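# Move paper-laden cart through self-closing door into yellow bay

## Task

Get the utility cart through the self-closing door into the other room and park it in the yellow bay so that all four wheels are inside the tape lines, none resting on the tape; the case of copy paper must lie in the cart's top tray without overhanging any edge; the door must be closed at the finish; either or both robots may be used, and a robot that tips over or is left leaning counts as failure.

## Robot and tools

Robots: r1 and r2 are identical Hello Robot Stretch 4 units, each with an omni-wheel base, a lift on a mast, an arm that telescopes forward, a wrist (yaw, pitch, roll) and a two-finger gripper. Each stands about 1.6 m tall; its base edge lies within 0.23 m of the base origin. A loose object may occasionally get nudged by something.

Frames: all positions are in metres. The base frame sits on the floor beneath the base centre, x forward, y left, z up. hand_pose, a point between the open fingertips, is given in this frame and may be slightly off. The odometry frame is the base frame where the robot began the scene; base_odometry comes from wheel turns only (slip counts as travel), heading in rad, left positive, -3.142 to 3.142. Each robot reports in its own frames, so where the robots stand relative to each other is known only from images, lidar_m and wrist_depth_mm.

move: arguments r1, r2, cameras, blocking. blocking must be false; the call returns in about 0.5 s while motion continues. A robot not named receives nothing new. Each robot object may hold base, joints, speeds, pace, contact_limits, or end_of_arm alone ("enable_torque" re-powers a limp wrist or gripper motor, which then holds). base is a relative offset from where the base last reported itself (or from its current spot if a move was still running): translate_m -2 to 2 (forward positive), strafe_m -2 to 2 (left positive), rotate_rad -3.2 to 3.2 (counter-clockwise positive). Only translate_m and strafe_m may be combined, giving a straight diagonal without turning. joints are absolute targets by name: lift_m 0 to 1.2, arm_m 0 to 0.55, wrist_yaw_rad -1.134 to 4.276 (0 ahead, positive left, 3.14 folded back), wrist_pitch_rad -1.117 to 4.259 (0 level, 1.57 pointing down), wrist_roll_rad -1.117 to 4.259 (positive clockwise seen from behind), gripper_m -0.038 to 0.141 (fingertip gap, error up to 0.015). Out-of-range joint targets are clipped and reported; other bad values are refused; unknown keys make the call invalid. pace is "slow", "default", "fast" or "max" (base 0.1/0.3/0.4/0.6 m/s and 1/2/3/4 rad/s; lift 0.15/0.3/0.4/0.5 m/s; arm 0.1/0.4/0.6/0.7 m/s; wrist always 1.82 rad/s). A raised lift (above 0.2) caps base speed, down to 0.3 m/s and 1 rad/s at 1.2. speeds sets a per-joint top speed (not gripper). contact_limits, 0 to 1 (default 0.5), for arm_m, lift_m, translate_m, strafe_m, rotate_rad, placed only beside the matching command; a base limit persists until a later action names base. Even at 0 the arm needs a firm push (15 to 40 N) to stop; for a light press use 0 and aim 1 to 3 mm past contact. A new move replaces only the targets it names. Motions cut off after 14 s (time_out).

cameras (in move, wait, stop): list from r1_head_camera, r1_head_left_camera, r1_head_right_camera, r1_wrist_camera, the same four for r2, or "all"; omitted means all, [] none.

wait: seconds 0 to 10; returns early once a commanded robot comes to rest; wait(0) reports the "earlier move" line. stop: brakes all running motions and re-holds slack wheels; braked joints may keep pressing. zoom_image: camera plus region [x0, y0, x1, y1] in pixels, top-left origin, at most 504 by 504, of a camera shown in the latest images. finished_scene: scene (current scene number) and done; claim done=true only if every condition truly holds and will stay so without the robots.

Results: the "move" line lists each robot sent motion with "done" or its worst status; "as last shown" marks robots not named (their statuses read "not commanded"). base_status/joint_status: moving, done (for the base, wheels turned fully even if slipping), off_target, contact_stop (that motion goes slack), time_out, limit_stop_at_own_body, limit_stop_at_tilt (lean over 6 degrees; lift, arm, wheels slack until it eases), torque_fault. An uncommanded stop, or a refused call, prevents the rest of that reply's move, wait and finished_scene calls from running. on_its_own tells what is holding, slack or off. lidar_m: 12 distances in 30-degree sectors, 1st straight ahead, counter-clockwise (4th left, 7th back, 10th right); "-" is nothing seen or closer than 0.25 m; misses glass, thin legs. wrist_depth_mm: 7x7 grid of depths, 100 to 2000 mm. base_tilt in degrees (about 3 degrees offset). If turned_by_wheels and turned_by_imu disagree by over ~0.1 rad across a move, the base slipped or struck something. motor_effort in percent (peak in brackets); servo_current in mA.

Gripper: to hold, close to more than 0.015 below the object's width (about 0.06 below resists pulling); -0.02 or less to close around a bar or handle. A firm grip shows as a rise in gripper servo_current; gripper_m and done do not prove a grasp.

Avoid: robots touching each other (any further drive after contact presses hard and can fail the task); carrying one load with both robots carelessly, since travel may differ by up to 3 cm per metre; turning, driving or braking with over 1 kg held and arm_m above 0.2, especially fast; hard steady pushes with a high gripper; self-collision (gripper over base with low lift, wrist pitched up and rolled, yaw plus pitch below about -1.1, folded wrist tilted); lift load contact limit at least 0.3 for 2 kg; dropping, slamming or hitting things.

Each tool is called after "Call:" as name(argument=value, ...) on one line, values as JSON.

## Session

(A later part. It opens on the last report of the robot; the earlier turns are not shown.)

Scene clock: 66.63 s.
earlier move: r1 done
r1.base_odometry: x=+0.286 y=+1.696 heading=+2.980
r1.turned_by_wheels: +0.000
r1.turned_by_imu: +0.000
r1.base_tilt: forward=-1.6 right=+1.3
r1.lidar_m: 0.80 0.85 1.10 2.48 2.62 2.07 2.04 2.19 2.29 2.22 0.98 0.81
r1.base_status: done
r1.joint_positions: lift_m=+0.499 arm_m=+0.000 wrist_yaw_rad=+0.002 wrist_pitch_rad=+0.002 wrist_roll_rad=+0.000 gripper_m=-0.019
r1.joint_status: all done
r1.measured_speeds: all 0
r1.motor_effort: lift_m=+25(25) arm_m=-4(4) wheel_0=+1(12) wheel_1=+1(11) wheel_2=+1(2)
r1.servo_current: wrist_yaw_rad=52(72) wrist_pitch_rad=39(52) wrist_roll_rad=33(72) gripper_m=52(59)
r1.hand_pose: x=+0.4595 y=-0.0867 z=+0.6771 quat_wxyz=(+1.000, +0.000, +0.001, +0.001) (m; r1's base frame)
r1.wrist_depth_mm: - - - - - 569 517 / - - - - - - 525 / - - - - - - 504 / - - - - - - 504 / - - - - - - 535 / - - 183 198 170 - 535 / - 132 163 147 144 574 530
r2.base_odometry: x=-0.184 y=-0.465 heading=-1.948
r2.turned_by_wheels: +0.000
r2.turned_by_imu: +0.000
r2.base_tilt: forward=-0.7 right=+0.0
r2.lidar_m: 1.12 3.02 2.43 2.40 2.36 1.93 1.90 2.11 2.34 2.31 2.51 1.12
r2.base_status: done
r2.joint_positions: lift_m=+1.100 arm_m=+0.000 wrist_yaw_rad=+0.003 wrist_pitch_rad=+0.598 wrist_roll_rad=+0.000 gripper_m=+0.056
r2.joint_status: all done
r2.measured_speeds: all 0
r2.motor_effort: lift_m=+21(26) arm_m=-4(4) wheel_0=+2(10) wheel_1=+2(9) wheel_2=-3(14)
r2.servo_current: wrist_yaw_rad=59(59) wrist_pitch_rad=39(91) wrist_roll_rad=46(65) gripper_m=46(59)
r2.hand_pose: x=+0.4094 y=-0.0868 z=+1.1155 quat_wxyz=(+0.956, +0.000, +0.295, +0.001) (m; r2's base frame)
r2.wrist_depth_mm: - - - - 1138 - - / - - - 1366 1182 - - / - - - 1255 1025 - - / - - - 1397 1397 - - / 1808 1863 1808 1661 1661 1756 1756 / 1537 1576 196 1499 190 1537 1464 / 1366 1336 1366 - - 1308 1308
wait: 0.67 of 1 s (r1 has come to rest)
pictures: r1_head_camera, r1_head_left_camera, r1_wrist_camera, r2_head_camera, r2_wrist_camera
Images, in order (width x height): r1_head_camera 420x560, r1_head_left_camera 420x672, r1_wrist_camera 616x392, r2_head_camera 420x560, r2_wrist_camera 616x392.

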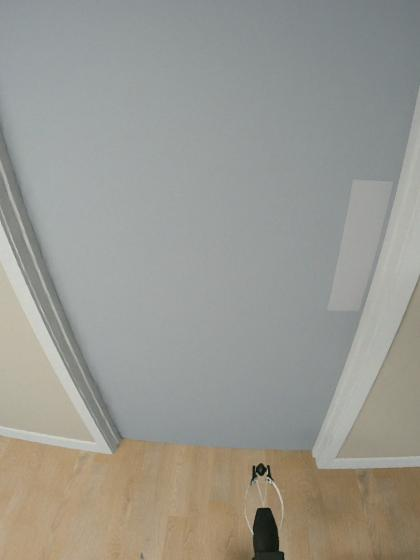

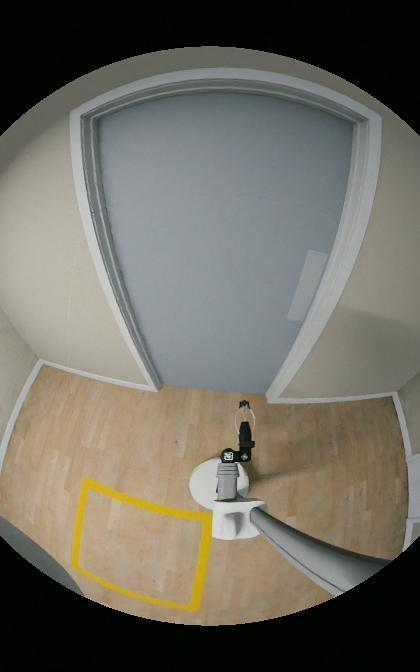

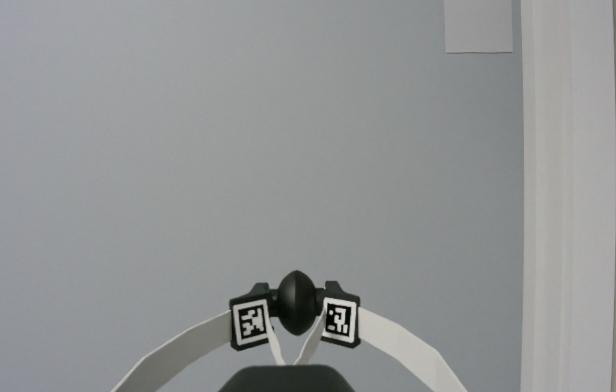

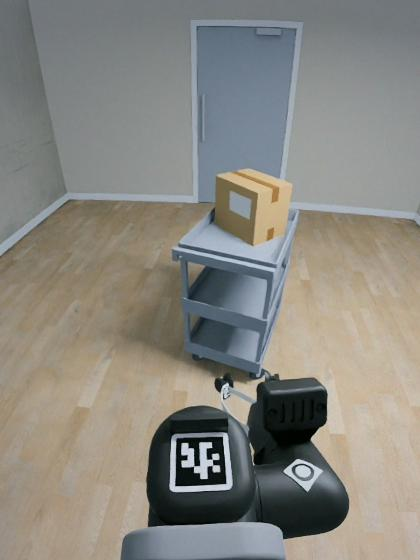

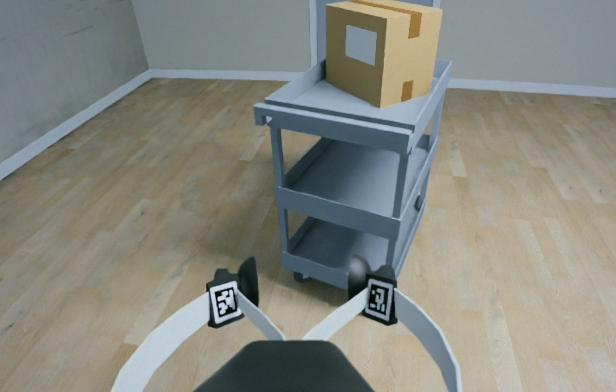

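Call:
zoom_image(camera="r2_wrist_camera", region=[240, 0, 480, 300])

Call:
move(blocking=false, r1={"base":{"translate_m":0.75},"pace":"slow"}, cameras=[])

Call:
wait(seconds=7, cameras=["r1_head_camera","r1_head_left_camera","r2_head_camera"])

Scaled by 1.680.

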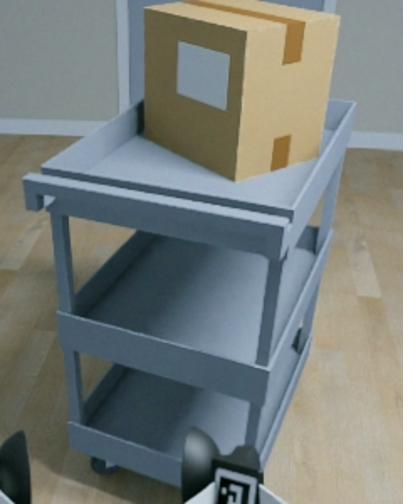

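Scene clock: 73.77 s.
move: r1 moving
r1.base_odometry: x=+0.274 y=+1.698 heading=+2.980
r1.turned_by_wheels: +0.000
r1.turned_by_imu: +0.000
r1.base_tilt: forward=-1.6 right=+1.3
r1.lidar_m: 0.78 0.85 1.11 2.47 2.62 2.11 2.05 2.21 2.29 2.23 0.97 0.82
r1.base_status: translate_m moving
r1.joint_positions: lift_m=+0.499 arm_m=+0.000 wrist_yaw_rad=+0.002 wrist_pitch_rad=+0.002 wrist_roll_rad=+0.000 gripper_m=-0.019
r1.joint_status: not commanded
r1.measured_speeds: translate_m=+0.049 strafe_m=+0.000 rotate_rad=+0.002 lift_m=+0.000 arm_m=+0.000 wrist_yaw_rad=+0.000 wrist_pitch_rad=+0.000 wrist_roll_rad=+0.000
r1.motor_effort: lift_m=+25(25) arm_m=-4(4) wheel_0=+4(6) wheel_1=+4(7) wheel_2=-5(7)
r1.servo_current: wrist_yaw_rad=59(65) wrist_pitch_rad=39(46) wrist_roll_rad=46(59) gripper_m=52(59)
r1.hand_pose: x=+0.4595 y=-0.0867 z=+0.6771 quat_wxyz=(+1.000, +0.000, +0.001, +0.001) (m; r1's base frame)
r1.wrist_depth_mm: - - - - 569 569 525 / - - - - - 569 500 / - - - - - 559 504 / - - - - - 569 508 / - - - - - 574 530 / - - 183 199 170 - 535 / - 132 163 146 144 - 525
r2: as last shown
r2.base_tilt: forward=-0.7 right=+0.1
r2.lidar_m: 1.12 3.01 2.48 2.41 2.38 1.93 1.88 2.09 2.34 2.31 2.55 1.13
r2.motor_effort: lift_m=+21(21) arm_m=-4(4) wheel_0=+3(3) wheel_1=+2(2) wheel_2=-3(3)
r2.servo_current: wrist_yaw_rad=46(52) wrist_pitch_rad=39(46) wrist_roll_rad=46(59) gripper_m=39(52)
r2.wrist_depth_mm: - - - - 1118 - - / - - - 1336 1182 - - / - - - 1255 1025 - - / - - - 1397 1366 - - / 1808 1808 1808 1708 1661 1756 1756 / 1576 1537 196 1537 190 1537 1464 / 1366 1366 1366 - - 1308 1308
pictures: none
No camera images: "cameras" was empty.

Scene clock: 80.77 s.
earlier move: r1 contact_stop
r1.base_odometry: x=-0.093 y=+1.730 heading=+2.854
r1.turned_by_wheels: -0.127
r1.turned_by_imu: -0.100
r1.base_tilt: forward=-1.6 right=+1.3
r1.lidar_m: 0.41 0.45 0.62 1.34 2.48 2.53 2.41 2.52 2.41 1.69 0.58 0.45
r1.base_status: translate_m contact_stop
r1.joint_positions: lift_m=+0.500 arm_m=+0.000 wrist_yaw_rad=-0.001 wrist_pitch_rad=+0.002 wrist_roll_rad=+0.000 gripper_m=-0.020
r1.joint_status: not commanded
r1.measured_speeds: translate_m=-0.019 strafe_m=+0.020 rotate_rad=+0.043 lift_m=+0.000 arm_m=+0.002 wrist_yaw_rad=+0.000 wrist_pitch_rad=+0.000 wrist_roll_rad=+0.000
r1.on_its_own: the wheels are slack since a contact_stop
r1.motor_effort: lift_m=+24(25) arm_m=+7(13) wheel_0=-1(15) wheel_1=+1(14) wheel_2=-2(26)
r1.servo_current: wrist_yaw_rad=46(91) wrist_pitch_rad=33(52) wrist_roll_rad=52(78) gripper_m=46(65)
r1.hand_pose: x=+0.4589 y=-0.0878 z=+0.6772 quat_wxyz=(+1.000, +0.000, +0.001, -0.001) (m; r1's base frame)
r1.wrist_depth_mm: 226 227 229 230 230 234 233 / 226 228 229 231 231 233 234 / 227 228 230 231 232 233 234 / 228 229 230 231 232 234 236 / 229 230 230 231 235 236 236 / 229 230 190 200 234 236 236 / 229 230 232 179 152 236 237
r2.base_odometry: x=-0.184 y=-0.465 heading=-1.948
r2.turned_by_wheels: +0.000
r2.turned_by_imu: +0.001
r2.base_tilt: forward=-0.7 right=+0.0
r2.lidar_m: 1.12 3.01 2.43 2.40 2.38 1.93 1.90 2.12 2.30 2.29 2.50 1.13
r2.base_status: not commanded
r2.joint_positions: lift_m=+1.100 arm_m=+0.000 wrist_yaw_rad=+0.003 wrist_pitch_rad=+0.598 wrist_roll_rad=+0.000 gripper_m=+0.056
r2.joint_status: not commanded
r2.measured_speeds: all 0
r2.motor_effort: lift_m=+21(21) arm_m=-4(4) wheel_0=+2(3) wheel_1=+2(2) wheel_2=-3(4)
r2.servo_current: wrist_yaw_rad=39(65) wrist_pitch_rad=39(52) wrist_roll_rad=52(59) gripper_m=52(59)
r2.hand_pose: x=+0.4094 y=-0.0868 z=+1.1155 quat_wxyz=(+0.956, +0.000, +0.295, +0.001) (m; r2's base frame)
r2.wrist_depth_mm: - - - - 1160 - - / - - - 1366 1205 - - / - - - 1281 1025 - - / - - - 1366 1397 - - / 1808 1808 1756 1708 1618 1708 1708 / 1537 1576 196 1499 190 1499 1430 / 1397 1336 1366 - - 1336 1308
wait: 7.00 s; no rest
pictures: r1_head_camera, r1_head_left_camera, r2_head_camera
Images, in order (width x height): r1_head_camera 420x560, r1_head_left_camera 420x672, r2_head_camera 420x560.

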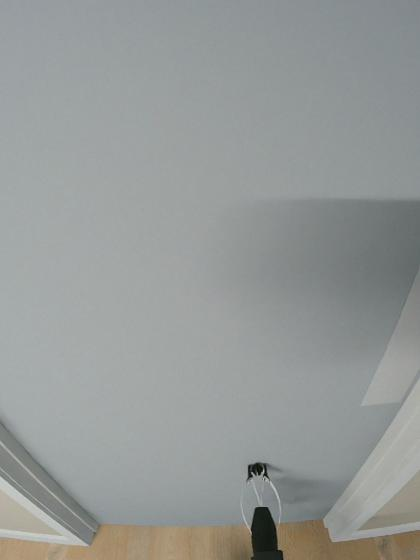

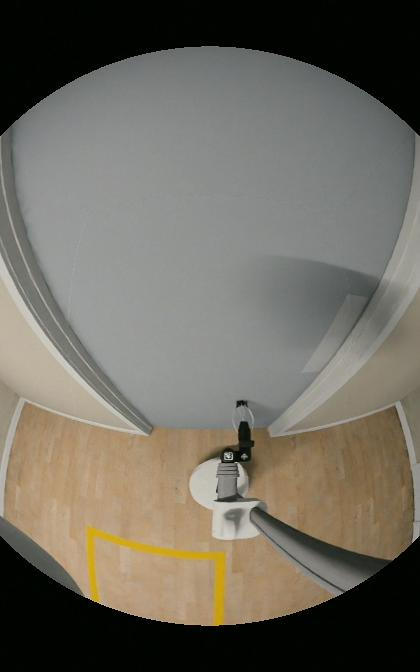

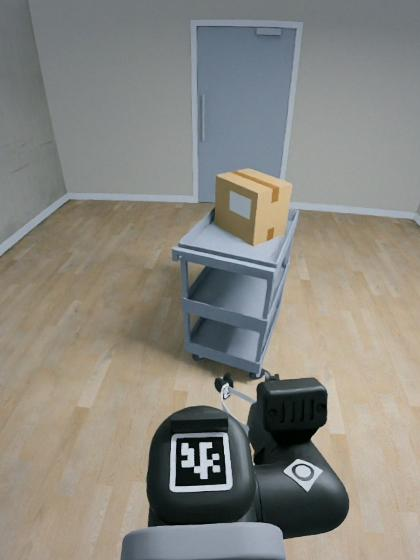

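Call:
move(blocking=false, r1={"base":{"translate_m":-0.1,"strafe_m":-0.13},"joints":{"lift_m":0.35}}, cameras=[])

Call:
wait(seconds=3, cameras=[])

Call:
move(blocking=false, r1={"base":{"rotate_rad":0.1}}, cameras=[])

Call:
wait(seconds=2, cameras=["r1_head_camera","r1_head_left_camera"])

Scene clock: 90.53 s.
earlier move: r1 contact_stop
move: r1 moving
r1.base_odometry: x=-0.067 y=+1.748 heading=+2.857
r1.turned_by_wheels: +0.003
r1.turned_by_imu: +0.003
r1.base_tilt: forward=-1.6 right=+1.3
r1.lidar_m: 0.44 0.44 0.66 1.38 2.53 2.52 2.39 2.49 2.37 1.75 0.56 0.50
r1.base_status: translate_m contact_stop (by the wheels' count: +0.376 of +0.750); translate_m moving; strafe_m moving
r1.joint_positions: lift_m=+0.463 arm_m=+0.000 wrist_yaw_rad=-0.001 wrist_pitch_rad=+0.002 wrist_roll_rad=+0.000 gripper_m=-0.020
r1.joint_status: lift_m moving
r1.measured_speeds: translate_m=-0.074 strafe_m=-0.097 rotate_rad=-0.005 lift_m=-0.146 arm_m=+0.000 wrist_yaw_rad=+0.000 wrist_pitch_rad=+0.000 wrist_roll_rad=+0.000
r1.motor_effort: lift_m=+10(23) arm_m=+5(6) wheel_0=+4(7) wheel_1=-9(10) wheel_2=+8(8)
r1.servo_current: wrist_yaw_rad=46(65) wrist_pitch_rad=39(46) wrist_roll_rad=52(59) gripper_m=39(46)
r1.hand_pose: x=+0.4591 y=-0.0878 z=+0.6402 quat_wxyz=(+1.000, +0.000, +0.001, -0.001) (m; r1's base frame)
r1.wrist_depth_mm: 244 245 247 246 249 249 252 / 244 245 248 247 250 251 252 / 244 245 248 249 249 251 251 / 246 246 247 249 250 252 254 / 246 247 249 249 252 253 254 / 246 248 249 198 251 253 254 / 247 248 249 183 179 254 254
r2: as last shown
r2.turned_by_imu: +0.000
r2.base_tilt: forward=-0.7 right=+0.1
r2.lidar_m: 1.10 3.04 2.45 2.40 2.38 1.91 1.90 2.11 2.33 2.31 2.54 1.13
r2.motor_effort: lift_m=+21(21) arm_m=-4(4) wheel_0=+3(3) wheel_1=+2(2) wheel_2=-3(3)
r2.servo_current: wrist_yaw_rad=52(52) wrist_pitch_rad=46(46) wrist_roll_rad=46(65) gripper_m=52(52)
r2.wrist_depth_mm: - - - - 1138 - - / - - - 1366 1205 - - / - - - 1229 1025 - - / - - - 1397 1430 - - / 1808 1808 1808 1661 1618 1756 1756 / 1537 1537 196 1499 190 1537 1464 / 1366 1366 1366 - - 1336 1308
pictures: none
No camera images: "cameras" was empty.

Scene clock: 91.93 s.
earlier move: r1 done
r1.base_odometry: x=+0.040 y=+1.826 heading=+2.857
r1.turned_by_wheels: +0.000
r1.turned_by_imu: -0.001
r1.base_tilt: forward=-1.6 right=+1.3
r1.lidar_m: 0.53 0.55 0.75 1.71 2.64 2.44 2.31 2.40 2.27 2.13 0.70 0.55
r1.base_status: done
r1.joint_positions: lift_m=+0.351 arm_m=+0.000 wrist_yaw_rad=-0.001 wrist_pitch_rad=+0.002 wrist_roll_rad=+0.000 gripper_m=-0.020
r1.joint_status: all done
r1.measured_speeds: all 0
r1.motor_effort: lift_m=+12(23) arm_m=+5(6) wheel_0=+2(7) wheel_1=+0(11) wheel_2=+0(8)
r1.servo_current: wrist_yaw_rad=59(72) wrist_pitch_rad=39(46) wrist_roll_rad=39(72) gripper_m=46(52)
r1.hand_pose: x=+0.4591 y=-0.0878 z=+0.5281 quat_wxyz=(+1.000, +0.000, +0.001, -0.001) (m; r1's base frame)
r1.wrist_depth_mm: 324 327 330 334 340 342 309 / 327 327 332 336 338 342 312 / 325 330 332 338 340 345 309 / 327 330 334 338 342 345 310 / 327 329 334 338 342 345 314 / 329 332 332 198 343 345 312 / 330 330 183 183 179 347 309
r2.base_odometry: x=-0.184 y=-0.465 heading=-1.948
r2.turned_by_wheels: +0.000
r2.turned_by_imu: +0.000
r2.base_tilt: forward=-0.7 right=+0.1
r2.lidar_m: 1.13 3.03 2.40 2.39 2.36 1.89 1.90 2.11 2.31 2.30 2.54 1.13
r2.base_status: not commanded
r2.joint_positions: lift_m=+1.100 arm_m=+0.000 wrist_yaw_rad=+0.003 wrist_pitch_rad=+0.598 wrist_roll_rad=+0.000 gripper_m=+0.056
r2.joint_status: not commanded
r2.measured_speeds: all 0
r2.motor_effort: lift_m=+21(21) arm_m=-4(4) wheel_0=+3(3) wheel_1=+2(2) wheel_2=-3(4)
r2.servo_current: wrist_yaw_rad=39(65) wrist_pitch_rad=39(46) wrist_roll_rad=39(65) gripper_m=46(52)
r2.hand_pose: x=+0.4094 y=-0.0868 z=+1.1155 quat_wxyz=(+0.956, +0.000, +0.295, +0.001) (m; r2's base frame)
r2.wrist_depth_mm: - - - - 1118 - - / - - - 1366 1205 - - / - - - 1281 1042 - - / - - - 1397 1430 - - / 1808 1756 1808 1708 1708 1708 1708 / 1537 1537 196 1537 190 1537 1430 / 1366 1308 1397 - - 1308 1308
wait: 1.40 of 3 s (r1 has come to rest)
pictures: none
No camera images: "cameras" was empty.

Scene clock: 92.43 s.
move: r1 moving
r1.base_odometry: x=+0.040 y=+1.826 heading=+2.957
r1.turned_by_wheels: +0.100
r1.turned_by_imu: +0.100
r1.base_tilt: forward=-1.6 right=+1.2
r1.lidar_m: 0.52 0.59 0.83 2.54 2.70 2.33 2.31 2.49 2.21 1.52 0.65 0.55
r1.base_status: rotate_rad moving
r1.joint_positions: lift_m=+0.351 arm_m=+0.000 wrist_yaw_rad=-0.001 wrist_pitch_rad=+0.002 wrist_roll_rad=+0.000 gripper_m=-0.020
r1.joint_status: not commanded
r1.measured_speeds: all 0
r1.motor_effort: lift_m=+12(13) arm_m=+5(5) wheel_0=-3(6) wheel_1=-2(7) wheel_2=+0(6)
r1.servo_current: wrist_yaw_rad=52(65) wrist_pitch_rad=33(46) wrist_roll_rad=26(52) gripper_m=39(46)
r1.hand_pose: x=+0.4591 y=-0.0878 z=+0.5281 quat_wxyz=(+1.000, +0.000, +0.001, -0.001) (m; r1's base frame)
r1.wrist_depth_mm: 343 338 330 325 319 315 307 / 342 338 332 325 319 314 310 / 343 338 334 327 320 314 312 / 345 340 332 327 322 317 312 / 347 342 332 325 320 319 312 / 347 343 334 198 320 317 314 / 347 342 183 184 171 319 315
r2: as last shown
r2.lidar_m: 1.14 3.02 2.44 2.42 2.37 1.91 1.89 2.11 2.31 2.29 2.53 1.15
r2.motor_effort: lift_m=+21(21) arm_m=-4(4) wheel_0=+3(3) wheel_1=+2(2) wheel_2=-3(3)
r2.servo_current: wrist_yaw_rad=59(59) wrist_pitch_rad=39(46) wrist_roll_rad=52(59) gripper_m=46(52)
r2.wrist_depth_mm: - - - - 1138 - - / - - - 1366 1205 - - / - - - 1255 1025 - - / - - - 1397 1397 - - / 1756 1863 1808 1661 1618 1756 1756 / 1537 1537 196 1537 190 1499 1499 / 1336 1336 1336 - - 1308 1308
pictures: none
No camera images: "cameras" was empty.

Scene clock: 92.77 s.
earlier move: r1 done
r1.base_odometry: x=+0.040 y=+1.826 heading=+2.957
r1.turned_by_wheels: +0.000
r1.turned_by_imu: +0.000
r1.base_tilt: forward=-1.6 right=+1.3
r1.lidar_m: 0.54 0.57 0.84 2.54 2.70 2.37 2.29 2.51 2.20 1.49 0.63 0.54
r1.base_status: done
r1.joint_positions: lift_m=+0.351 arm_m=+0.000 wrist_yaw_rad=-0.001 wrist_pitch_rad=+0.002 wrist_roll_rad=+0.000 gripper_m=-0.020
r1.joint_status: not commanded
r1.measured_speeds: all 0
r1.motor_effort: lift_m=+13(13) arm_m=+5(5) wheel_0=-2(6) wheel_1=-1(7) wheel_2=+0(6)
r1.servo_current: wrist_yaw_rad=46(65) wrist_pitch_rad=39(52) wrist_roll_rad=39(65) gripper_m=39(46)
r1.hand_pose: x=+0.4591 y=-0.0878 z=+0.5281 quat_wxyz=(+1.000, +0.000, +0.001, -0.001) (m; r1's base frame)
r1.wrist_depth_mm: 342 334 330 325 320 315 312 / 343 334 329 325 320 317 312 / 342 338 330 327 324 317 314 / 345 340 332 329 324 320 314 / 343 338 334 327 324 319 315 / 343 340 334 199 324 319 317 / 343 342 183 183 178 320 317
r2.base_odometry: x=-0.184 y=-0.465 heading=-1.948
r2.turned_by_wheels: +0.000
r2.turned_by_imu: +0.000
r2.base_tilt: forward=-0.7 right=+0.1
r2.lidar_m: 1.11 3.04 2.44 2.42 2.37 1.92 1.91 2.11 2.34 2.29 2.56 1.12
r2.base_status: not commanded
r2.joint_positions: lift_m=+1.100 arm_m=+0.000 wrist_yaw_rad=+0.003 wrist_pitch_rad=+0.598 wrist_roll_rad=+0.000 gripper_m=+0.056
r2.joint_status: not commanded
r2.measured_speeds: all 0
r2.motor_effort: lift_m=+21(21) arm_m=-4(4) wheel_0=+3(3) wheel_1=+2(2) wheel_2=-3(3)
r2.servo_current: wrist_yaw_rad=52(59) wrist_pitch_rad=39(46) wrist_roll_rad=39(59) gripper_m=52(52)
r2.hand_pose: x=+0.4094 y=-0.0868 z=+1.1155 quat_wxyz=(+0.956, +0.000, +0.295, +0.001) (m; r2's base frame)
r2.wrist_depth_mm: - - - - 1118 - - / - - - 1366 1205 - - / - - - 1281 1025 - - / - - - 1366 1366 - - / 1808 1808 1756 1708 1661 1708 1708 / 1537 1537 196 1537 190 1499 1464 / 1366 1336 1366 - - 1308 1308
wait: 0.33 of 2 s (r1 has come to rest)
pictures: r1_head_camera, r1_head_left_camera
Images, in order (width x height): r1_head_camera 420x560, r1_head_left_camera 420x672.

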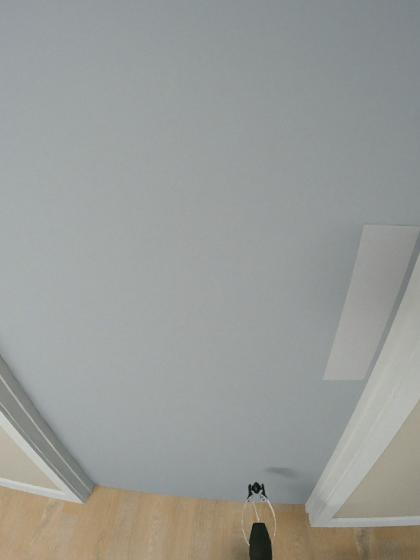

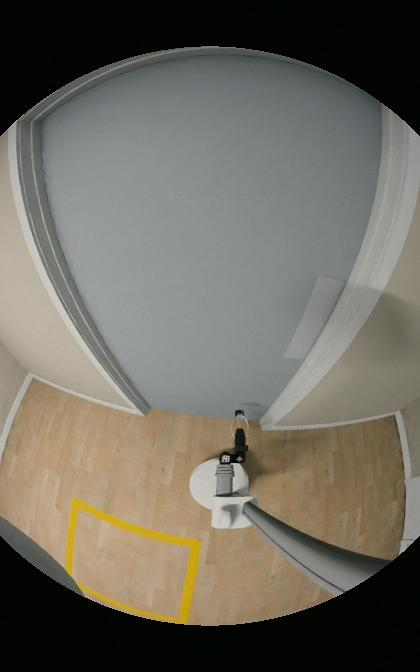

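Call:
move(blocking=false, r1={"base":{"translate_m":0.4},"pace":"slow","contact_limits":{"translate_m":0.9}}, cameras=[])

Call:
wait(seconds=5, cameras=["r1_head_camera","r1_head_left_camera","r2_head_camera"])

Scene clock: 98.40 s.
move: r1 moving
r1.base_odometry: x=+0.028 y=+1.828 heading=+2.957
r1.turned_by_wheels: +0.000
r1.turned_by_imu: +0.000
r1.base_tilt: forward=-1.6 right=+1.2
r1.lidar_m: 0.52 0.57 0.83 2.49 2.69 2.38 2.32 2.51 2.22 1.47 0.62 0.54
r1.base_status: translate_m moving
r1.joint_positions: lift_m=+0.351 arm_m=+0.000 wrist_yaw_rad=-0.001 wrist_pitch_rad=+0.002 wrist_roll_rad=+0.000 gripper_m=-0.020
r1.joint_status: not commanded
r1.measured_speeds: translate_m=+0.049 strafe_m=+0.000 rotate_rad=+0.000 lift_m=+0.000 arm_m=+0.000 wrist_yaw_rad=+0.000 wrist_pitch_rad=+0.000 wrist_roll_rad=+0.000
r1.motor_effort: lift_m=+12(13) arm_m=+5(5) wheel_0=+4(5) wheel_1=+5(6) wheel_2=-6(6)
r1.servo_current: wrist_yaw_rad=59(65) wrist_pitch_rad=39(46) wrist_roll_rad=46(65) gripper_m=46(52)
r1.contact_limits: translate_m 0.9
r1.hand_pose: x=+0.4591 y=-0.0878 z=+0.5281 quat_wxyz=(+1.000, +0.000, +0.001, -0.001) (m; r1's base frame)
r1.wrist_depth_mm: 329 324 319 314 309 304 301 / 330 325 322 315 307 307 301 / 332 325 320 315 309 306 301 / 334 327 320 317 312 307 303 / 334 329 322 317 314 306 304 / 332 329 322 198 312 309 306 / 336 327 183 180 179 309 306
r2: as last shown
r2.base_tilt: forward=-0.7 right=+0.0
r2.lidar_m: 1.10 3.03 2.46 2.41 2.37 1.92 1.90 2.09 2.34 2.31 2.58 1.10
r2.motor_effort: lift_m=+21(21) arm_m=-4(4) wheel_0=+2(3) wheel_1=+2(2) wheel_2=-3(3)
r2.servo_current: wrist_yaw_rad=46(65) wrist_pitch_rad=39(39) wrist_roll_rad=46(52) gripper_m=46(52)
r2.wrist_depth_mm: - - - - 1138 - - / - - - 1366 1205 - - / - - - 1281 1025 - - / - - - 1397 1397 - - / 1808 1808 1808 1661 1618 1756 1708 / 1576 1499 196 1499 191 1576 1464 / 1397 1366 1366 - - 1308 1308
pictures: none
No camera images: "cameras" was empty.

Scene clock: 103.20 s.
earlier move: r1 done
r1.base_odometry: x=-0.352 y=+1.899 heading=+2.956
r1.turned_by_wheels: +0.000
r1.turned_by_imu: +0.004
r1.base_tilt: forward=-1.6 right=+1.3
r1.lidar_m: 0.38 0.37 0.44 0.62 2.69 2.75 2.71 2.93 2.27 0.32 0.34 0.46
r1.base_status: done
r1.joint_positions: lift_m=+0.351 arm_m=+0.000 wrist_yaw_rad=-0.007 wrist_pitch_rad=+0.002 wrist_roll_rad=+0.000 gripper_m=-0.020
r1.joint_status: not commanded
r1.measured_speeds: all 0
r1.motor_effort: lift_m=+13(13) arm_m=+8(11) wheel_0=+6(16) wheel_1=+6(11) wheel_2=-16(22)
r1.servo_current: wrist_yaw_rad=52(72) wrist_pitch_rad=39(52) wrist_roll_rad=46(65) gripper_m=46(52)
r1.contact_limits: translate_m 0.9
r1.hand_pose: x=+0.4583 y=-0.0893 z=+0.5281 quat_wxyz=(+1.000, +0.000, +0.001, -0.003) (m; r1's base frame)
r1.wrist_depth_mm: 186 199 215 233 255 281 310 / 186 200 215 234 255 282 310 / 187 200 216 234 255 282 312 / 189 201 216 236 257 283 314 / 189 200 216 236 258 286 314 / 187 202 211 198 254 286 314 / 187 196 213 184 172 293 317
r2.base_odometry: x=-0.184 y=-0.465 heading=-1.948
r2.turned_by_wheels: +0.000
r2.turned_by_imu: +0.001
r2.base_tilt: forward=-0.7 right=+0.1
r2.lidar_m: 1.10 3.05 2.46 2.39 2.35 1.90 1.89 2.10 2.34 2.31 2.54 1.09
r2.base_status: not commanded
r2.joint_positions: lift_m=+1.100 arm_m=+0.000 wrist_yaw_rad=+0.003 wrist_pitch_rad=+0.598 wrist_roll_rad=+0.000 gripper_m=+0.056
r2.joint_status: not commanded
r2.measured_speeds: all 0
r2.motor_effort: lift_m=+21(21) arm_m=-4(4) wheel_0=+3(3) wheel_1=+2(2) wheel_2=-3(3)
r2.servo_current: wrist_yaw_rad=46(65) wrist_pitch_rad=39(46) wrist_roll_rad=52(65) gripper_m=52(52)
r2.hand_pose: x=+0.4094 y=-0.0868 z=+1.1155 quat_wxyz=(+0.956, +0.000, +0.295, +0.001) (m; r2's base frame)
r2.wrist_depth_mm: - - - - 1138 - - / - - - 1366 1182 - - / - - - 1255 1042 - - / - - - 1430 1397 - - / 1863 1808 1808 1708 1661 1756 1708 / 1576 1499 196 1537 190 1537 1464 / 1366 1366 1366 - - 1336 1308
wait: 4.80 of 5 s (r1 has come to rest)
pictures: r1_head_camera, r1_head_left_camera, r2_head_camera
Images, in order (width x height): r1_head_camera 420x560, r1_head_left_camera 420x672, r2_head_camera 420x560.

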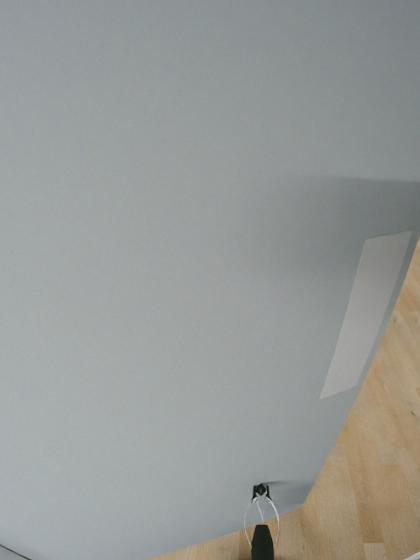

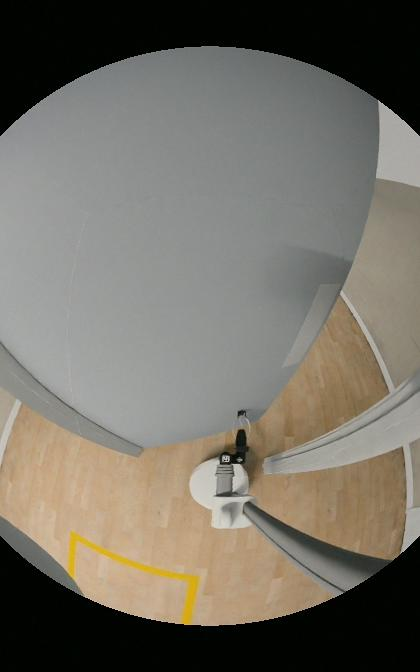

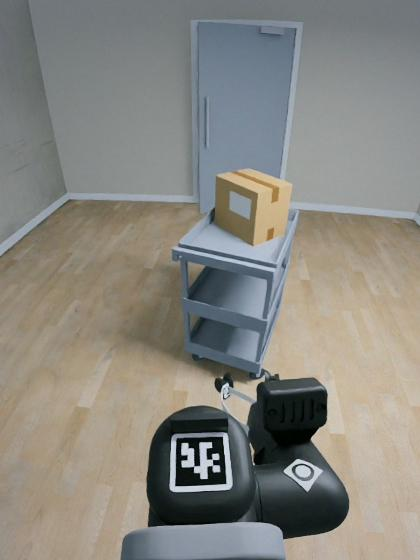

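Call:
move(blocking=false, r1={"base":{"translate_m":0.2,"strafe_m":0.12},"pace":"slow","contact_limits":{"translate_m":0.9,"strafe_m":0.9}}, cameras=[])

Call:
wait(seconds=4, cameras=[])

Call:
move(blocking=false, r1={"base":{"rotate_rad":0.4},"pace":"slow","contact_limits":{"rotate_rad":0.9}}, cameras=[])

Call:
wait(seconds=3, cameras=["r1_head_camera","r1_head_left_camera","r1_head_right_camera","r2_head_camera"])

r1: "contact_limits": translate_m and strafe_m are given together and make one move, which takes one limit: state it under one of them only
Scene clock: 121.33 s.
r1.base_odometry: x=-0.352 y=+1.899 heading=+2.956
r1.turned_by_wheels: +0.000
r1.turned_by_imu: +0.000
r1.base_tilt: forward=-1.6 right=+1.2
r1.lidar_m: 0.38 0.36 0.43 0.66 2.67 2.76 2.69 2.93 2.27 0.33 0.35 0.46
r1.base_status: done
r1.joint_positions: lift_m=+0.351 arm_m=+0.000 wrist_yaw_rad=-0.007 wrist_pitch_rad=+0.002 wrist_roll_rad=+0.000 gripper_m=-0.020
r1.joint_status: not commanded
r1.measured_speeds: all 0
r1.motor_effort: lift_m=+13(13) arm_m=+8(11) wheel_0=+5(16) wheel_1=+6(11) wheel_2=-16(22)
r1.servo_current: wrist_yaw_rad=59(72) wrist_pitch_rad=39(52) wrist_roll_rad=33(65) gripper_m=46(52)
r1.contact_limits: translate_m 0.9
r1.hand_pose: x=+0.4583 y=-0.0893 z=+0.5281 quat_wxyz=(+1.000, +0.000, +0.001, -0.003) (m; r1's base frame)
r1.wrist_depth_mm: 186 199 214 234 255 282 312 / 187 200 216 233 255 282 314 / 187 200 216 235 257 285 310 / 188 201 216 236 257 285 314 / 188 200 216 235 257 285 314 / 187 201 211 197 258 286 315 / 187 197 212 183 172 291 319
r2.base_odometry: x=-0.184 y=-0.465 heading=-1.948
r2.turned_by_wheels: +0.000
r2.turned_by_imu: +0.000
r2.base_tilt: forward=-0.7 right=+0.1
r2.lidar_m: 1.14 3.04 2.45 2.41 2.36 1.93 1.90 2.11 2.33 2.32 2.55 1.13
r2.base_status: not commanded
r2.joint_positions: lift_m=+1.100 arm_m=+0.000 wrist_yaw_rad=+0.003 wrist_pitch_rad=+0.598 wrist_roll_rad=+0.000 gripper_m=+0.056
r2.joint_status: not commanded
r2.measured_speeds: all 0
r2.motor_effort: lift_m=+21(21) arm_m=-4(4) wheel_0=+2(3) wheel_1=+2(2) wheel_2=-3(3)
r2.servo_current: wrist_yaw_rad=52(65) wrist_pitch_rad=39(46) wrist_roll_rad=59(65) gripper_m=46(52)
r2.hand_pose: x=+0.4094 y=-0.0868 z=+1.1155 quat_wxyz=(+0.956, +0.000, +0.295, +0.001) (m; r2's base frame)
r2.wrist_depth_mm: - - - - 1118 - - / - - - 1366 1205 - - / - - - 1255 1025 - - / - - - 1397 1430 - - / 1808 1808 1756 1708 1661 1756 1756 / 1537 1537 196 1464 190 1499 1499 / 1397 1366 1397 - - 1336 1281
pictures: none

not run: a call was refused earlier in this reply.

not run: a call was refused earlier in this reply.

not run: a call was refused earlier in this reply.

Call:
move(blocking=false, r1={"base":{"translate_m":0.2,"strafe_m":0.12},"pace":"slow","contact_limits":{"translate_m":0.9}}, cameras=[])

Call:
wait(seconds=4, cameras=[])

Call:
move(blocking=false, r1={"base":{"rotate_rad":0.4},"pace":"slow","contact_limits":{"rotate_rad":0.9}}, cameras=[])

Call:
wait(seconds=3, cameras=["r1_head_camera","r1_head_left_camera","r1_head_right_camera","r2_head_camera"])

Scene clock: 128.27 s.
move: r1 moving
r1.base_odometry: x=-0.366 y=+1.894 heading=+2.955
r1.turned_by_wheels: -0.001
r1.turned_by_imu: -0.001
r1.base_tilt: forward=-1.6 right=+1.3
r1.lidar_m: 0.36 0.38 0.43 0.63 2.67 2.79 2.73 2.93 2.30 0.35 0.34 0.46
r1.base_status: translate_m moving; strafe_m moving
r1.joint_positions: lift_m=+0.351 arm_m=+0.000 wrist_yaw_rad=-0.007 wrist_pitch_rad=+0.002 wrist_roll_rad=+0.000 gripper_m=-0.020
r1.joint_status: not commanded
r1.measured_speeds: translate_m=+0.048 strafe_m=+0.028 rotate_rad=-0.003 lift_m=+0.000 arm_m=+0.000 wrist_yaw_rad=-0.005 wrist_pitch_rad=+0.000 wrist_roll_rad=+0.000
r1.motor_effort: lift_m=+12(13) arm_m=+8(8) wheel_0=+2(7) wheel_1=+8(10) wheel_2=-18(21)
r1.servo_current: wrist_yaw_rad=52(65) wrist_pitch_rad=52(52) wrist_roll_rad=39(59) gripper_m=39(46)
r1.contact_limits: translate_m 0.9
r1.hand_pose: x=+0.4583 y=-0.0894 z=+0.5281 quat_wxyz=(+1.000, +0.000, +0.001, -0.004) (m; r1's base frame)
r1.wrist_depth_mm: 184 197 214 234 255 283 315 / 183 198 214 233 256 285 317 / 185 198 215 234 257 286 315 / 186 199 214 234 257 287 317 / 186 198 215 236 258 287 319 / 183 198 208 197 254 287 322 / 185 195 212 181 249 298 322
r2.base_odometry: x=-0.184 y=-0.465 heading=-1.948
r2.turned_by_wheels: +0.000
r2.turned_by_imu: +0.000
r2.base_tilt: forward=-0.6 right=+0.1
r2.lidar_m: 1.12 3.05 2.44 2.42 2.38 1.92 1.90 2.10 2.32 2.31 2.55 1.13
r2.base_status: not commanded
r2.joint_positions: lift_m=+1.100 arm_m=+0.000 wrist_yaw_rad=+0.003 wrist_pitch_rad=+0.598 wrist_roll_rad=+0.000 gripper_m=+0.056
r2.joint_status: not commanded
r2.measured_speeds: all 0
r2.motor_effort: lift_m=+21(21) arm_m=-4(4) wheel_0=+3(3) wheel_1=+2(2) wheel_2=-3(3)
r2.servo_current: wrist_yaw_rad=39(59) wrist_pitch_rad=39(46) wrist_roll_rad=46(59) gripper_m=52(59)
r2.hand_pose: x=+0.4094 y=-0.0868 z=+1.1155 quat_wxyz=(+0.956, +0.000, +0.295, +0.001) (m; r2's base frame)
r2.wrist_depth_mm: - - - - 1118 - - / - - - 1397 1205 - - / - - - 1255 1008 - - / - - - 1397 1397 - - / 1808 1808 1808 1661 1661 1756 1661 / 1576 1576 196 1499 190 1537 1464 / 1366 1366 1366 - - 1308 1336
pictures: none
No camera images: "cameras" was empty.

Scene clock: 131.27 s.
earlier move: r1 done
r1.base_odometry: x=-0.571 y=+1.819 heading=+2.954
r1.turned_by_wheels: -0.002
r1.turned_by_imu: -0.006
r1.base_tilt: forward=-1.6 right=+1.3
r1.lidar_m: 0.30 0.27 0.28 0.41 2.52 2.97 2.90 3.11 0.48 0.46 2.51 0.47
r1.base_status: done
r1.joint_positions: lift_m=+0.351 arm_m=+0.000 wrist_yaw_rad=-0.020 wrist_pitch_rad=+0.002 wrist_roll_rad=+0.000 gripper_m=-0.020
r1.joint_status: not commanded
r1.measured_speeds: all 0
r1.on_its_own: wrist_yaw_rad is at rest, and its servo_current (111 mA) is outside its rest range (0 to 104 mA)
r1.motor_effort: lift_m=+13(13) arm_m=+8(8) wheel_0=-15(18) wheel_1=+0(10) wheel_2=-19(22)
r1.servo_current: wrist_yaw_rad=111(137) wrist_pitch_rad=39(52) wrist_roll_rad=39(72) gripper_m=46(52)
r1.contact_limits: translate_m 0.9
r1.hand_pose: x=+0.4571 y=-0.0931 z=+0.5281 quat_wxyz=(+1.000, +0.000, +0.001, -0.010) (m; r1's base frame)
r1.wrist_depth_mm: 147 165 191 225 277 343 - / 145 166 191 227 278 359 - / 143 166 196 228 278 357 - / 151 167 193 228 279 362 - / 146 170 193 229 279 362 - / 146 166 189 196 182 364 1863 / 148 167 153 178 293 151 1308
r2.base_odometry: x=-0.184 y=-0.465 heading=-1.948
r2.turned_by_wheels: +0.000
r2.turned_by_imu: +0.000
r2.base_tilt: forward=-0.7 right=+0.0
r2.lidar_m: 1.13 3.03 2.43 2.42 2.38 1.92 1.89 2.10 2.33 2.26 2.55 1.14
r2.base_status: not commanded
r2.joint_positions: lift_m=+1.100 arm_m=+0.000 wrist_yaw_rad=+0.003 wrist_pitch_rad=+0.598 wrist_roll_rad=+0.000 gripper_m=+0.056
r2.joint_status: not commanded
r2.measured_speeds: all 0
r2.motor_effort: lift_m=+21(21) arm_m=-4(4) wheel_0=+2(3) wheel_1=+2(2) wheel_2=-3(4)
r2.servo_current: wrist_yaw_rad=52(59) wrist_pitch_rad=39(46) wrist_roll_rad=46(65) gripper_m=46(59)
r2.hand_pose: x=+0.4094 y=-0.0868 z=+1.1155 quat_wxyz=(+0.956, +0.000, +0.295, +0.001) (m; r2's base frame)
r2.wrist_depth_mm: - - - - 1138 - - / - - - 1366 1205 - - / - - - 1255 1025 - - / - - - 1366 1397 - - / 1808 1808 1756 1708 1576 1756 1756 / 1576 1499 196 1499 190 1537 1499 / 1366 1308 1336 - - 1308 1308
wait: 3.00 of 4 s (r1 has come to rest)
pictures: none
No camera images: "cameras" was empty.

Scene clock: 131.77 s.
move: r1 moving
r1.base_odometry: x=-0.570 y=+1.819 heading=+3.079
r1.turned_by_wheels: +0.125
r1.turned_by_imu: +0.104
r1.base_tilt: forward=-1.6 right=+1.3
r1.lidar_m: 0.30 0.27 0.28 0.45 2.67 2.90 2.88 2.85 0.44 0.44 2.61 0.42
r1.base_status: rotate_rad moving
r1.joint_positions: lift_m=+0.351 arm_m=+0.000 wrist_yaw_rad=-0.031 wrist_pitch_rad=+0.002 wrist_roll_rad=+0.000 gripper_m=-0.020
r1.joint_status: not commanded
r1.measured_speeds: translate_m=+0.002 strafe_m=-0.002 rotate_rad=+0.496 lift_m=+0.000 arm_m=+0.000 wrist_yaw_rad=-0.008 wrist_pitch_rad=+0.000 wrist_roll_rad=+0.000
r1.motor_effort: lift_m=+13(13) arm_m=+8(8) wheel_0=-18(23) wheel_1=-10(11) wheel_2=-30(30)
r1.servo_current: wrist_yaw_rad=234(234) wrist_pitch_rad=46(52) wrist_roll_rad=46(65) gripper_m=39(46)
r1.contact_limits: rotate_rad 0.9
r1.hand_pose: x=+0.4561 y=-0.0964 z=+0.5281 quat_wxyz=(+1.000, +0.000, +0.001, -0.016) (m; r1's base frame)
r1.wrist_depth_mm: 141 159 182 211 256 319 - / 141 163 183 213 255 322 - / 141 160 182 213 254 319 - / 146 159 183 212 254 320 - / 141 160 182 213 255 319 - / 141 160 182 179 181 320 1708 / 145 159 140 177 171 290 -
r2: as last shown
r2.base_tilt: forward=-0.7 right=+0.1
r2.lidar_m: 1.14 3.04 2.44 2.42 2.39 1.92 1.90 2.10 2.32 2.31 2.57 1.13
r2.motor_effort: lift_m=+21(21) arm_m=-4(4) wheel_0=+3(3) wheel_1=+2(2) wheel_2=-3(3)
r2.servo_current: wrist_yaw_rad=52(59) wrist_pitch_rad=39(46) wrist_roll_rad=46(52) gripper_m=52(52)
r2.wrist_depth_mm: - - - - 1138 - - / - - - 1366 1229 - - / - - - 1229 1042 - - / - - - 1366 1397 - - / 1808 1863 1863 1708 1618 1708 1756 / 1499 1537 196 1537 191 1537 1464 / 1366 1336 1366 - - 1336 1308
pictures: none
No camera images: "cameras" was empty.

Scene clock: 132.80 s.
earlier move: r1 done
r1.base_odometry: x=-0.571 y=+1.819 heading=-2.932
r1.turned_by_wheels: +0.273
r1.turned_by_imu: +0.195
r1.base_tilt: forward=-1.6 right=+1.3
r1.lidar_m: 0.33 0.33 0.35 0.53 2.98 2.89 2.94 2.60 0.44 2.35 2.88 0.47
r1.base_status: done
r1.joint_positions: lift_m=+0.351 arm_m=+0.000 wrist_yaw_rad=-0.031 wrist_pitch_rad=+0.002 wrist_roll_rad=+0.000 gripper_m=-0.020
r1.joint_status: not commanded
r1.measured_speeds: all 0
r1.on_its_own: wrist_yaw_rad is at rest, and its servo_current (221 mA) is outside its rest range (0 to 104 mA)
r1.motor_effort: lift_m=+13(13) arm_m=+8(8) wheel_0=-11(23) wheel_1=-4(11) wheel_2=-16(32)
r1.servo_current: wrist_yaw_rad=221(241) wrist_pitch_rad=33(52) wrist_roll_rad=46(65) gripper_m=39(52)
r1.contact_limits: rotate_rad 0.9
r1.hand_pose: x=+0.4561 y=-0.0964 z=+0.5281 quat_wxyz=(+1.000, +0.000, +0.001, -0.016) (m; r1's base frame)
r1.wrist_depth_mm: 167 183 204 232 266 314 377 / 164 182 204 230 266 314 377 / 164 182 204 230 265 314 373 / 165 182 204 231 265 312 373 / 165 182 204 230 265 314 373 / 167 182 202 196 184 314 377 / 169 179 164 177 266 143 377
r2.base_odometry: x=-0.184 y=-0.465 heading=-1.948
r2.turned_by_wheels: +0.000
r2.turned_by_imu: +0.000
r2.base_tilt: forward=-0.7 right=+0.0
r2.lidar_m: 1.13 3.00 2.44 2.40 2.38 1.92 1.91 2.11 2.32 2.29 2.56 1.12
r2.base_status: not commanded
r2.joint_positions: lift_m=+1.100 arm_m=+0.000 wrist_yaw_rad=+0.003 wrist_pitch_rad=+0.598 wrist_roll_rad=+0.000 gripper_m=+0.056
r2.joint_status: not commanded
r2.measured_speeds: all 0
r2.motor_effort: lift_m=+21(21) arm_m=-4(4) wheel_0=+3(3) wheel_1=+2(2) wheel_2=-3(3)
r2.servo_current: wrist_yaw_rad=46(65) wrist_pitch_rad=39(46) wrist_roll_rad=52(59) gripper_m=52(59)
r2.hand_pose: x=+0.4094 y=-0.0868 z=+1.1155 quat_wxyz=(+0.956, +0.000, +0.295, +0.001) (m; r2's base frame)
r2.wrist_depth_mm: - - - - 1138 - - / - - - 1366 1205 - - / - - - 1281 1025 - - / - - - 1397 1397 - - / 1863 1808 1756 1661 1661 1708 1756 / 1499 1499 196 1499 190 1499 1464 / 1397 1308 1366 - - 1308 1281
wait: 1.03 of 3 s (r1 has come to rest)
pictures: r1_head_camera, r1_head_left_camera, r1_head_right_camera, r2_head_camera
Images, in order (width x height): r1_head_camera 420x560, r1_head_left_camera 420x672, r1_head_right_camera 420x672, r2_head_camera 420x560.

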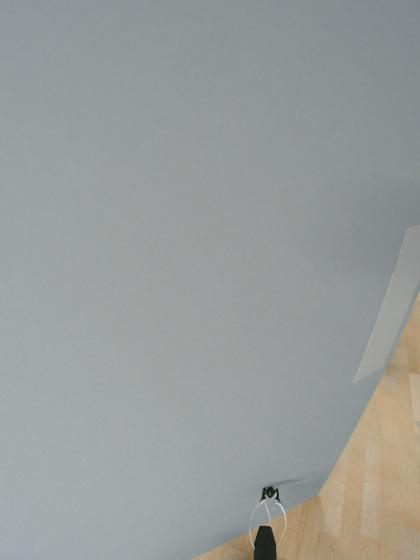

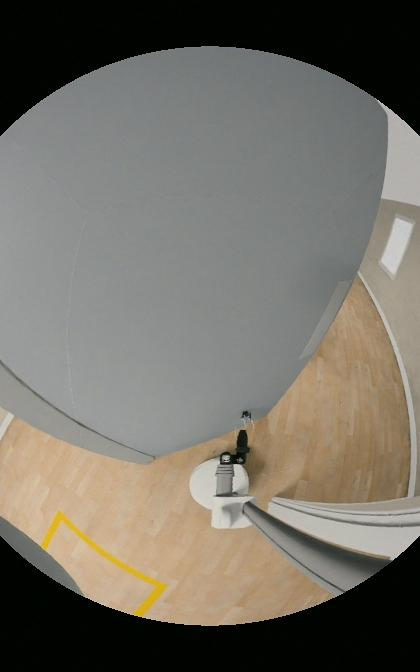

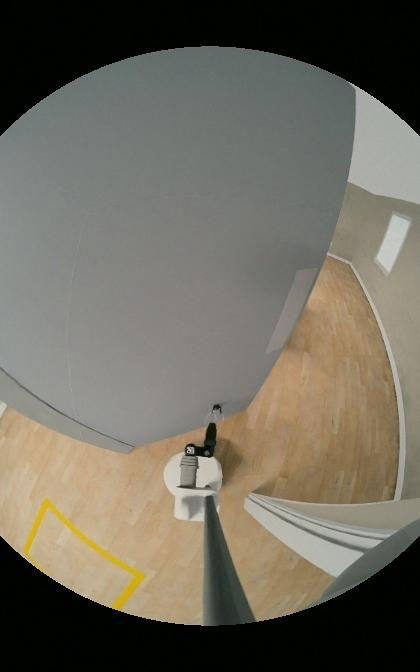

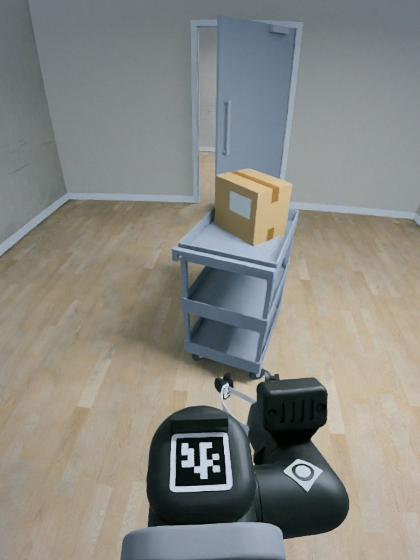

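Call:
move(blocking=false, r1={"base":{"translate_m":0.2,"strafe_m":0.06},"pace":"slow","contact_limits":{"translate_m":0.9}}, cameras=[])

Call:
wait(seconds=4, cameras=[])

Call:
move(blocking=false, r1={"base":{"rotate_rad":0.35},"pace":"slow","contact_limits":{"rotate_rad":0.9}}, cameras=[])

Call:
wait(seconds=3, cameras=["r1_head_left_camera","r1_head_right_camera","r2_head_camera"])

Scene clock: 141.90 s.
move: r1 moving
r1.base_odometry: x=-0.582 y=+1.812 heading=-2.933
r1.turned_by_wheels: -0.001
r1.turned_by_imu: -0.002
r1.base_tilt: forward=-1.6 right=+1.3
r1.lidar_m: 0.35 0.34 0.34 0.52 2.99 2.92 2.96 2.63 0.44 2.32 2.89 0.45
r1.base_status: translate_m moving; strafe_m moving
r1.joint_positions: lift_m=+0.351 arm_m=+0.000 wrist_yaw_rad=-0.031 wrist_pitch_rad=+0.002 wrist_roll_rad=+0.000 gripper_m=-0.020
r1.joint_status: not commanded
r1.measured_speeds: translate_m=+0.047 strafe_m=+0.015 rotate_rad=+0.001 lift_m=+0.000 arm_m=+0.000 wrist_yaw_rad=+0.000 wrist_pitch_rad=+0.000 wrist_roll_rad=+0.000
r1.motor_effort: lift_m=+13(13) arm_m=+7(8) wheel_0=-2(9) wheel_1=+4(6) wheel_2=-22(23)
r1.servo_current: wrist_yaw_rad=228(228) wrist_pitch_rad=46(52) wrist_roll_rad=39(59) gripper_m=39(46)
r1.contact_limits: translate_m 0.9
r1.hand_pose: x=+0.4561 y=-0.0964 z=+0.5281 quat_wxyz=(+1.000, +0.000, +0.001, -0.016) (m; r1's base frame)
r1.wrist_depth_mm: 166 181 204 232 268 319 387 / 163 181 205 232 267 320 387 / 163 182 204 231 268 320 382 / 163 179 204 232 268 320 384 / 163 182 204 231 267 319 382 / 166 182 198 195 183 320 387 / 165 178 164 178 268 142 384
r2: as last shown
r2.base_tilt: forward=-0.6 right=+0.1
r2.lidar_m: 1.13 3.03 2.42 2.39 2.38 1.94 1.91 2.10 2.31 2.30 2.54 1.12
r2.motor_effort: lift_m=+21(21) arm_m=-3(4) wheel_0=+3(3) wheel_1=+2(2) wheel_2=-3(3)
r2.servo_current: wrist_yaw_rad=52(65) wrist_pitch_rad=39(39) wrist_roll_rad=39(52) gripper_m=52(52)
r2.wrist_depth_mm: - - - - 1118 - - / - - - 1397 1182 - - / - - - 1255 1025 - - / - - - 1397 1397 - - / 1756 1808 1808 1708 1618 1756 1756 / 1537 1537 196 1499 190 1537 1499 / 1366 1366 1366 - - 1336 1308
pictures: none
No camera images: "cameras" was empty.

Scene clock: 144.73 s.
earlier move: r1 done
r1.base_odometry: x=-0.754 y=+1.719 heading=-2.933
r1.turned_by_wheels: +0.000
r1.turned_by_imu: -0.002
r1.base_tilt: forward=-1.6 right=+1.3
r1.lidar_m: 0.29 0.25 0.25 0.30 3.02 3.07 3.09 0.64 0.59 2.47 3.05 0.49
r1.base_status: done
r1.joint_positions: lift_m=+0.351 arm_m=+0.000 wrist_yaw_rad=-0.031 wrist_pitch_rad=+0.002 wrist_roll_rad=+0.000 gripper_m=-0.020
r1.joint_status: not commanded
r1.measured_speeds: all 0
r1.on_its_own: wrist_yaw_rad is at rest, and its servo_current (215 mA) is outside its rest range (0 to 104 mA)
r1.motor_effort: lift_m=+13(13) arm_m=+7(8) wheel_0=-2(9) wheel_1=+3(8) wheel_2=-13(24)
r1.servo_current: wrist_yaw_rad=215(234) wrist_pitch_rad=46(52) wrist_roll_rad=59(65) gripper_m=46(52)
r1.contact_limits: translate_m 0.9
r1.hand_pose: x=+0.4561 y=-0.0964 z=+0.5281 quat_wxyz=(+1.000, +0.000, +0.001, -0.016) (m; r1's base frame)
r1.wrist_depth_mm: 142 167 200 248 329 - - / 142 167 200 248 324 - - / 142 166 199 248 325 - - / 148 167 199 246 322 - - / 142 169 199 246 324 - - / 141 166 187 198 184 1499 1708 / 144 162 163 181 306 132 1255
r2.base_odometry: x=-0.184 y=-0.465 heading=-1.948
r2.turned_by_wheels: +0.000
r2.turned_by_imu: +0.000
r2.base_tilt: forward=-0.7 right=+0.1
r2.lidar_m: 1.12 3.05 2.42 2.40 2.35 1.93 1.90 2.09 2.30 2.30 2.56 1.12
r2.base_status: not commanded
r2.joint_positions: lift_m=+1.100 arm_m=+0.000 wrist_yaw_rad=+0.003 wrist_pitch_rad=+0.598 wrist_roll_rad=+0.000 gripper_m=+0.056
r2.joint_status: not commanded
r2.measured_speeds: all 0
r2.motor_effort: lift_m=+21(21) arm_m=-4(4) wheel_0=+2(3) wheel_1=+2(2) wheel_2=-3(3)
r2.servo_current: wrist_yaw_rad=39(65) wrist_pitch_rad=39(46) wrist_roll_rad=52(65) gripper_m=46(52)
r2.hand_pose: x=+0.4094 y=-0.0868 z=+1.1155 quat_wxyz=(+0.956, +0.000, +0.295, +0.001) (m; r2's base frame)
r2.wrist_depth_mm: - - - - 1118 - - / - - - 1366 1205 - - / - - - 1229 1025 - - / - - - 1397 1366 - - / 1808 1863 1808 1661 1576 1756 1708 / 1537 1499 196 1537 190 1499 1464 / 1397 1336 1336 - - 1308 1308
wait: 2.83 of 4 s (r1 has come to rest)
pictures: none
No camera images: "cameras" was empty.

Scene clock: 145.23 s.
move: r1 moving
r1.base_odometry: x=-0.753 y=+1.719 heading=-2.810
r1.turned_by_wheels: +0.123
r1.turned_by_imu: +0.116
r1.base_tilt: forward=-1.6 right=+1.3
r1.lidar_m: 0.28 0.25 0.25 0.36 3.14 3.07 3.17 0.58 0.59 2.51 3.32 0.43
r1.base_status: rotate_rad moving
r1.joint_positions: lift_m=+0.351 arm_m=+0.000 wrist_yaw_rad=-0.031 wrist_pitch_rad=+0.002 wrist_roll_rad=+0.000 gripper_m=-0.020
r1.joint_status: not commanded
r1.measured_speeds: translate_m=-0.004 strafe_m=+0.002 rotate_rad=+0.479 lift_m=+0.000 arm_m=+0.000 wrist_yaw_rad=+0.000 wrist_pitch_rad=+0.000 wrist_roll_rad=+0.000
r1.motor_effort: lift_m=+13(13) arm_m=+7(8) wheel_0=-19(20) wheel_1=-9(11) wheel_2=-27(27)
r1.servo_current: wrist_yaw_rad=208(228) wrist_pitch_rad=39(52) wrist_roll_rad=39(59) gripper_m=39(46)
r1.contact_limits: rotate_rad 0.9
r1.hand_pose: x=+0.4561 y=-0.0964 z=+0.5281 quat_wxyz=(+1.000, +0.000, +0.001, -0.016) (m; r1's base frame)
r1.wrist_depth_mm: 135 157 178 216 273 359 - / 130 150 177 215 273 357 - / 130 154 177 215 272 373 - / 132 150 177 214 271 375 - / 130 154 178 215 272 370 - / 129 150 173 183 182 351 1756 / 131 149 141 176 171 322 -
r2: as last shown
r2.base_tilt: forward=-0.6 right=+0.1
r2.lidar_m: 1.12 3.03 2.43 2.38 2.36 1.93 1.90 2.09 2.33 2.31 2.51 1.14
r2.motor_effort: lift_m=+21(21) arm_m=-4(4) wheel_0=+3(3) wheel_1=+2(2) wheel_2=-3(3)
r2.servo_current: wrist_yaw_rad=46(52) wrist_pitch_rad=39(46) wrist_roll_rad=52(59) gripper_m=46(52)
r2.wrist_depth_mm: - - - - 1118 - - / - - - 1397 1205 - - / - - - 1255 1042 - - / - - - 1397 1430 - - / 1808 1808 1756 1708 1618 1756 1756 / 1576 1537 196 1499 190 1537 1464 / 1397 1366 1397 - - 1308 1308
pictures: none
No camera images: "cameras" was empty.

Scene clock: 146.33 s.
earlier move: r1 done
r1.base_odometry: x=-0.753 y=+1.719 heading=-2.585
r1.turned_by_wheels: +0.225
r1.turned_by_imu: +0.166
r1.base_tilt: forward=-1.6 right=+1.3
r1.lidar_m: 0.31 0.28 0.31 0.42 3.14 3.08 3.14 0.57 1.23 2.67 3.96 0.49
r1.base_status: done
r1.joint_positions: lift_m=+0.351 arm_m=+0.000 wrist_yaw_rad=-0.019 wrist_pitch_rad=+0.002 wrist_roll_rad=+0.000 gripper_m=-0.020
r1.joint_status: not commanded
r1.measured_speeds: all 0
r1.motor_effort: lift_m=+13(13) arm_m=+6(8) wheel_0=-5(24) wheel_1=-3(11) wheel_2=-11(30)
r1.servo_current: wrist_yaw_rad=98(228) wrist_pitch_rad=46(52) wrist_roll_rad=46(72) gripper_m=39(52)
r1.contact_limits: rotate_rad 0.9
r1.hand_pose: x=+0.4574 y=-0.0928 z=+0.5281 quat_wxyz=(+1.000, +0.000, +0.001, -0.009) (m; r1's base frame)
r1.wrist_depth_mm: 159 178 206 243 297 382 - / 156 179 206 242 296 379 1430 / 160 179 206 243 296 382 - / 157 182 211 242 296 379 - / 156 178 206 243 293 377 - / 156 178 196 200 184 379 1430 / 158 170 179 163 285 397 1160
r2.base_odometry: x=-0.184 y=-0.465 heading=-1.948
r2.turned_by_wheels: +0.000
r2.turned_by_imu: +0.000
r2.base_tilt: forward=-0.6 right=+0.1
r2.lidar_m: 1.14 3.03 2.42 2.39 2.36 1.93 1.89 2.09 2.33 2.29 2.54 1.12
r2.base_status: not commanded
r2.joint_positions: lift_m=+1.100 arm_m=+0.000 wrist_yaw_rad=+0.003 wrist_pitch_rad=+0.598 wrist_roll_rad=+0.000 gripper_m=+0.056
r2.joint_status: not commanded
r2.measured_speeds: all 0
r2.motor_effort: lift_m=+21(21) arm_m=-4(4) wheel_0=+2(3) wheel_1=+2(2) wheel_2=-3(3)
r2.servo_current: wrist_yaw_rad=46(65) wrist_pitch_rad=52(52) wrist_roll_rad=46(59) gripper_m=52(59)
r2.hand_pose: x=+0.4094 y=-0.0868 z=+1.1155 quat_wxyz=(+0.956, +0.000, +0.295, +0.001) (m; r2's base frame)
r2.wrist_depth_mm: - - - - 1138 - - / - - - 1397 1205 - - / - - - 1255 1025 - - / - - - 1366 1397 - - / 1808 1808 1863 1708 1618 1756 1708 / 1576 1537 196 1576 190 1537 1464 / 1366 1336 1336 - - 1308 1308
wait: 1.10 of 3 s (r1 has come to rest)
pictures: r1_head_left_camera, r1_head_right_camera, r2_head_camera
Images, in order (width x height): r1_head_left_camera 420x672, r1_head_right_camera 420x672, r2_head_camera 420x560.

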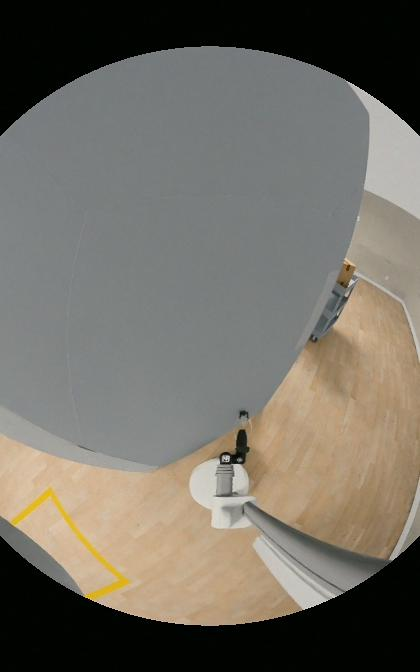

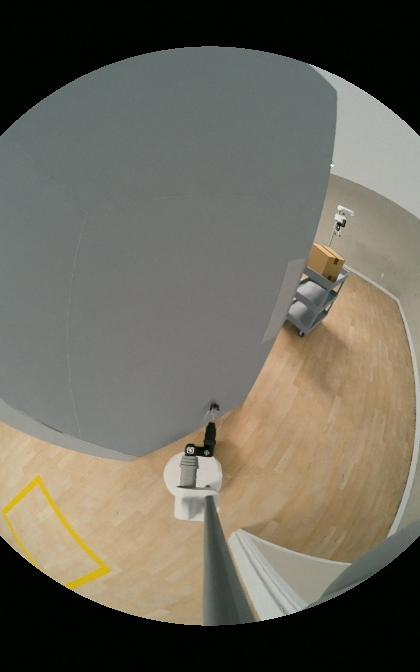

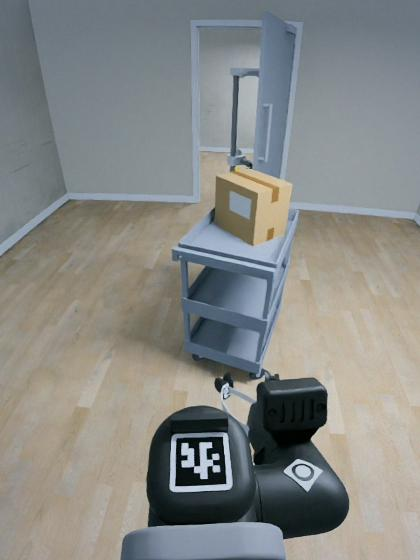

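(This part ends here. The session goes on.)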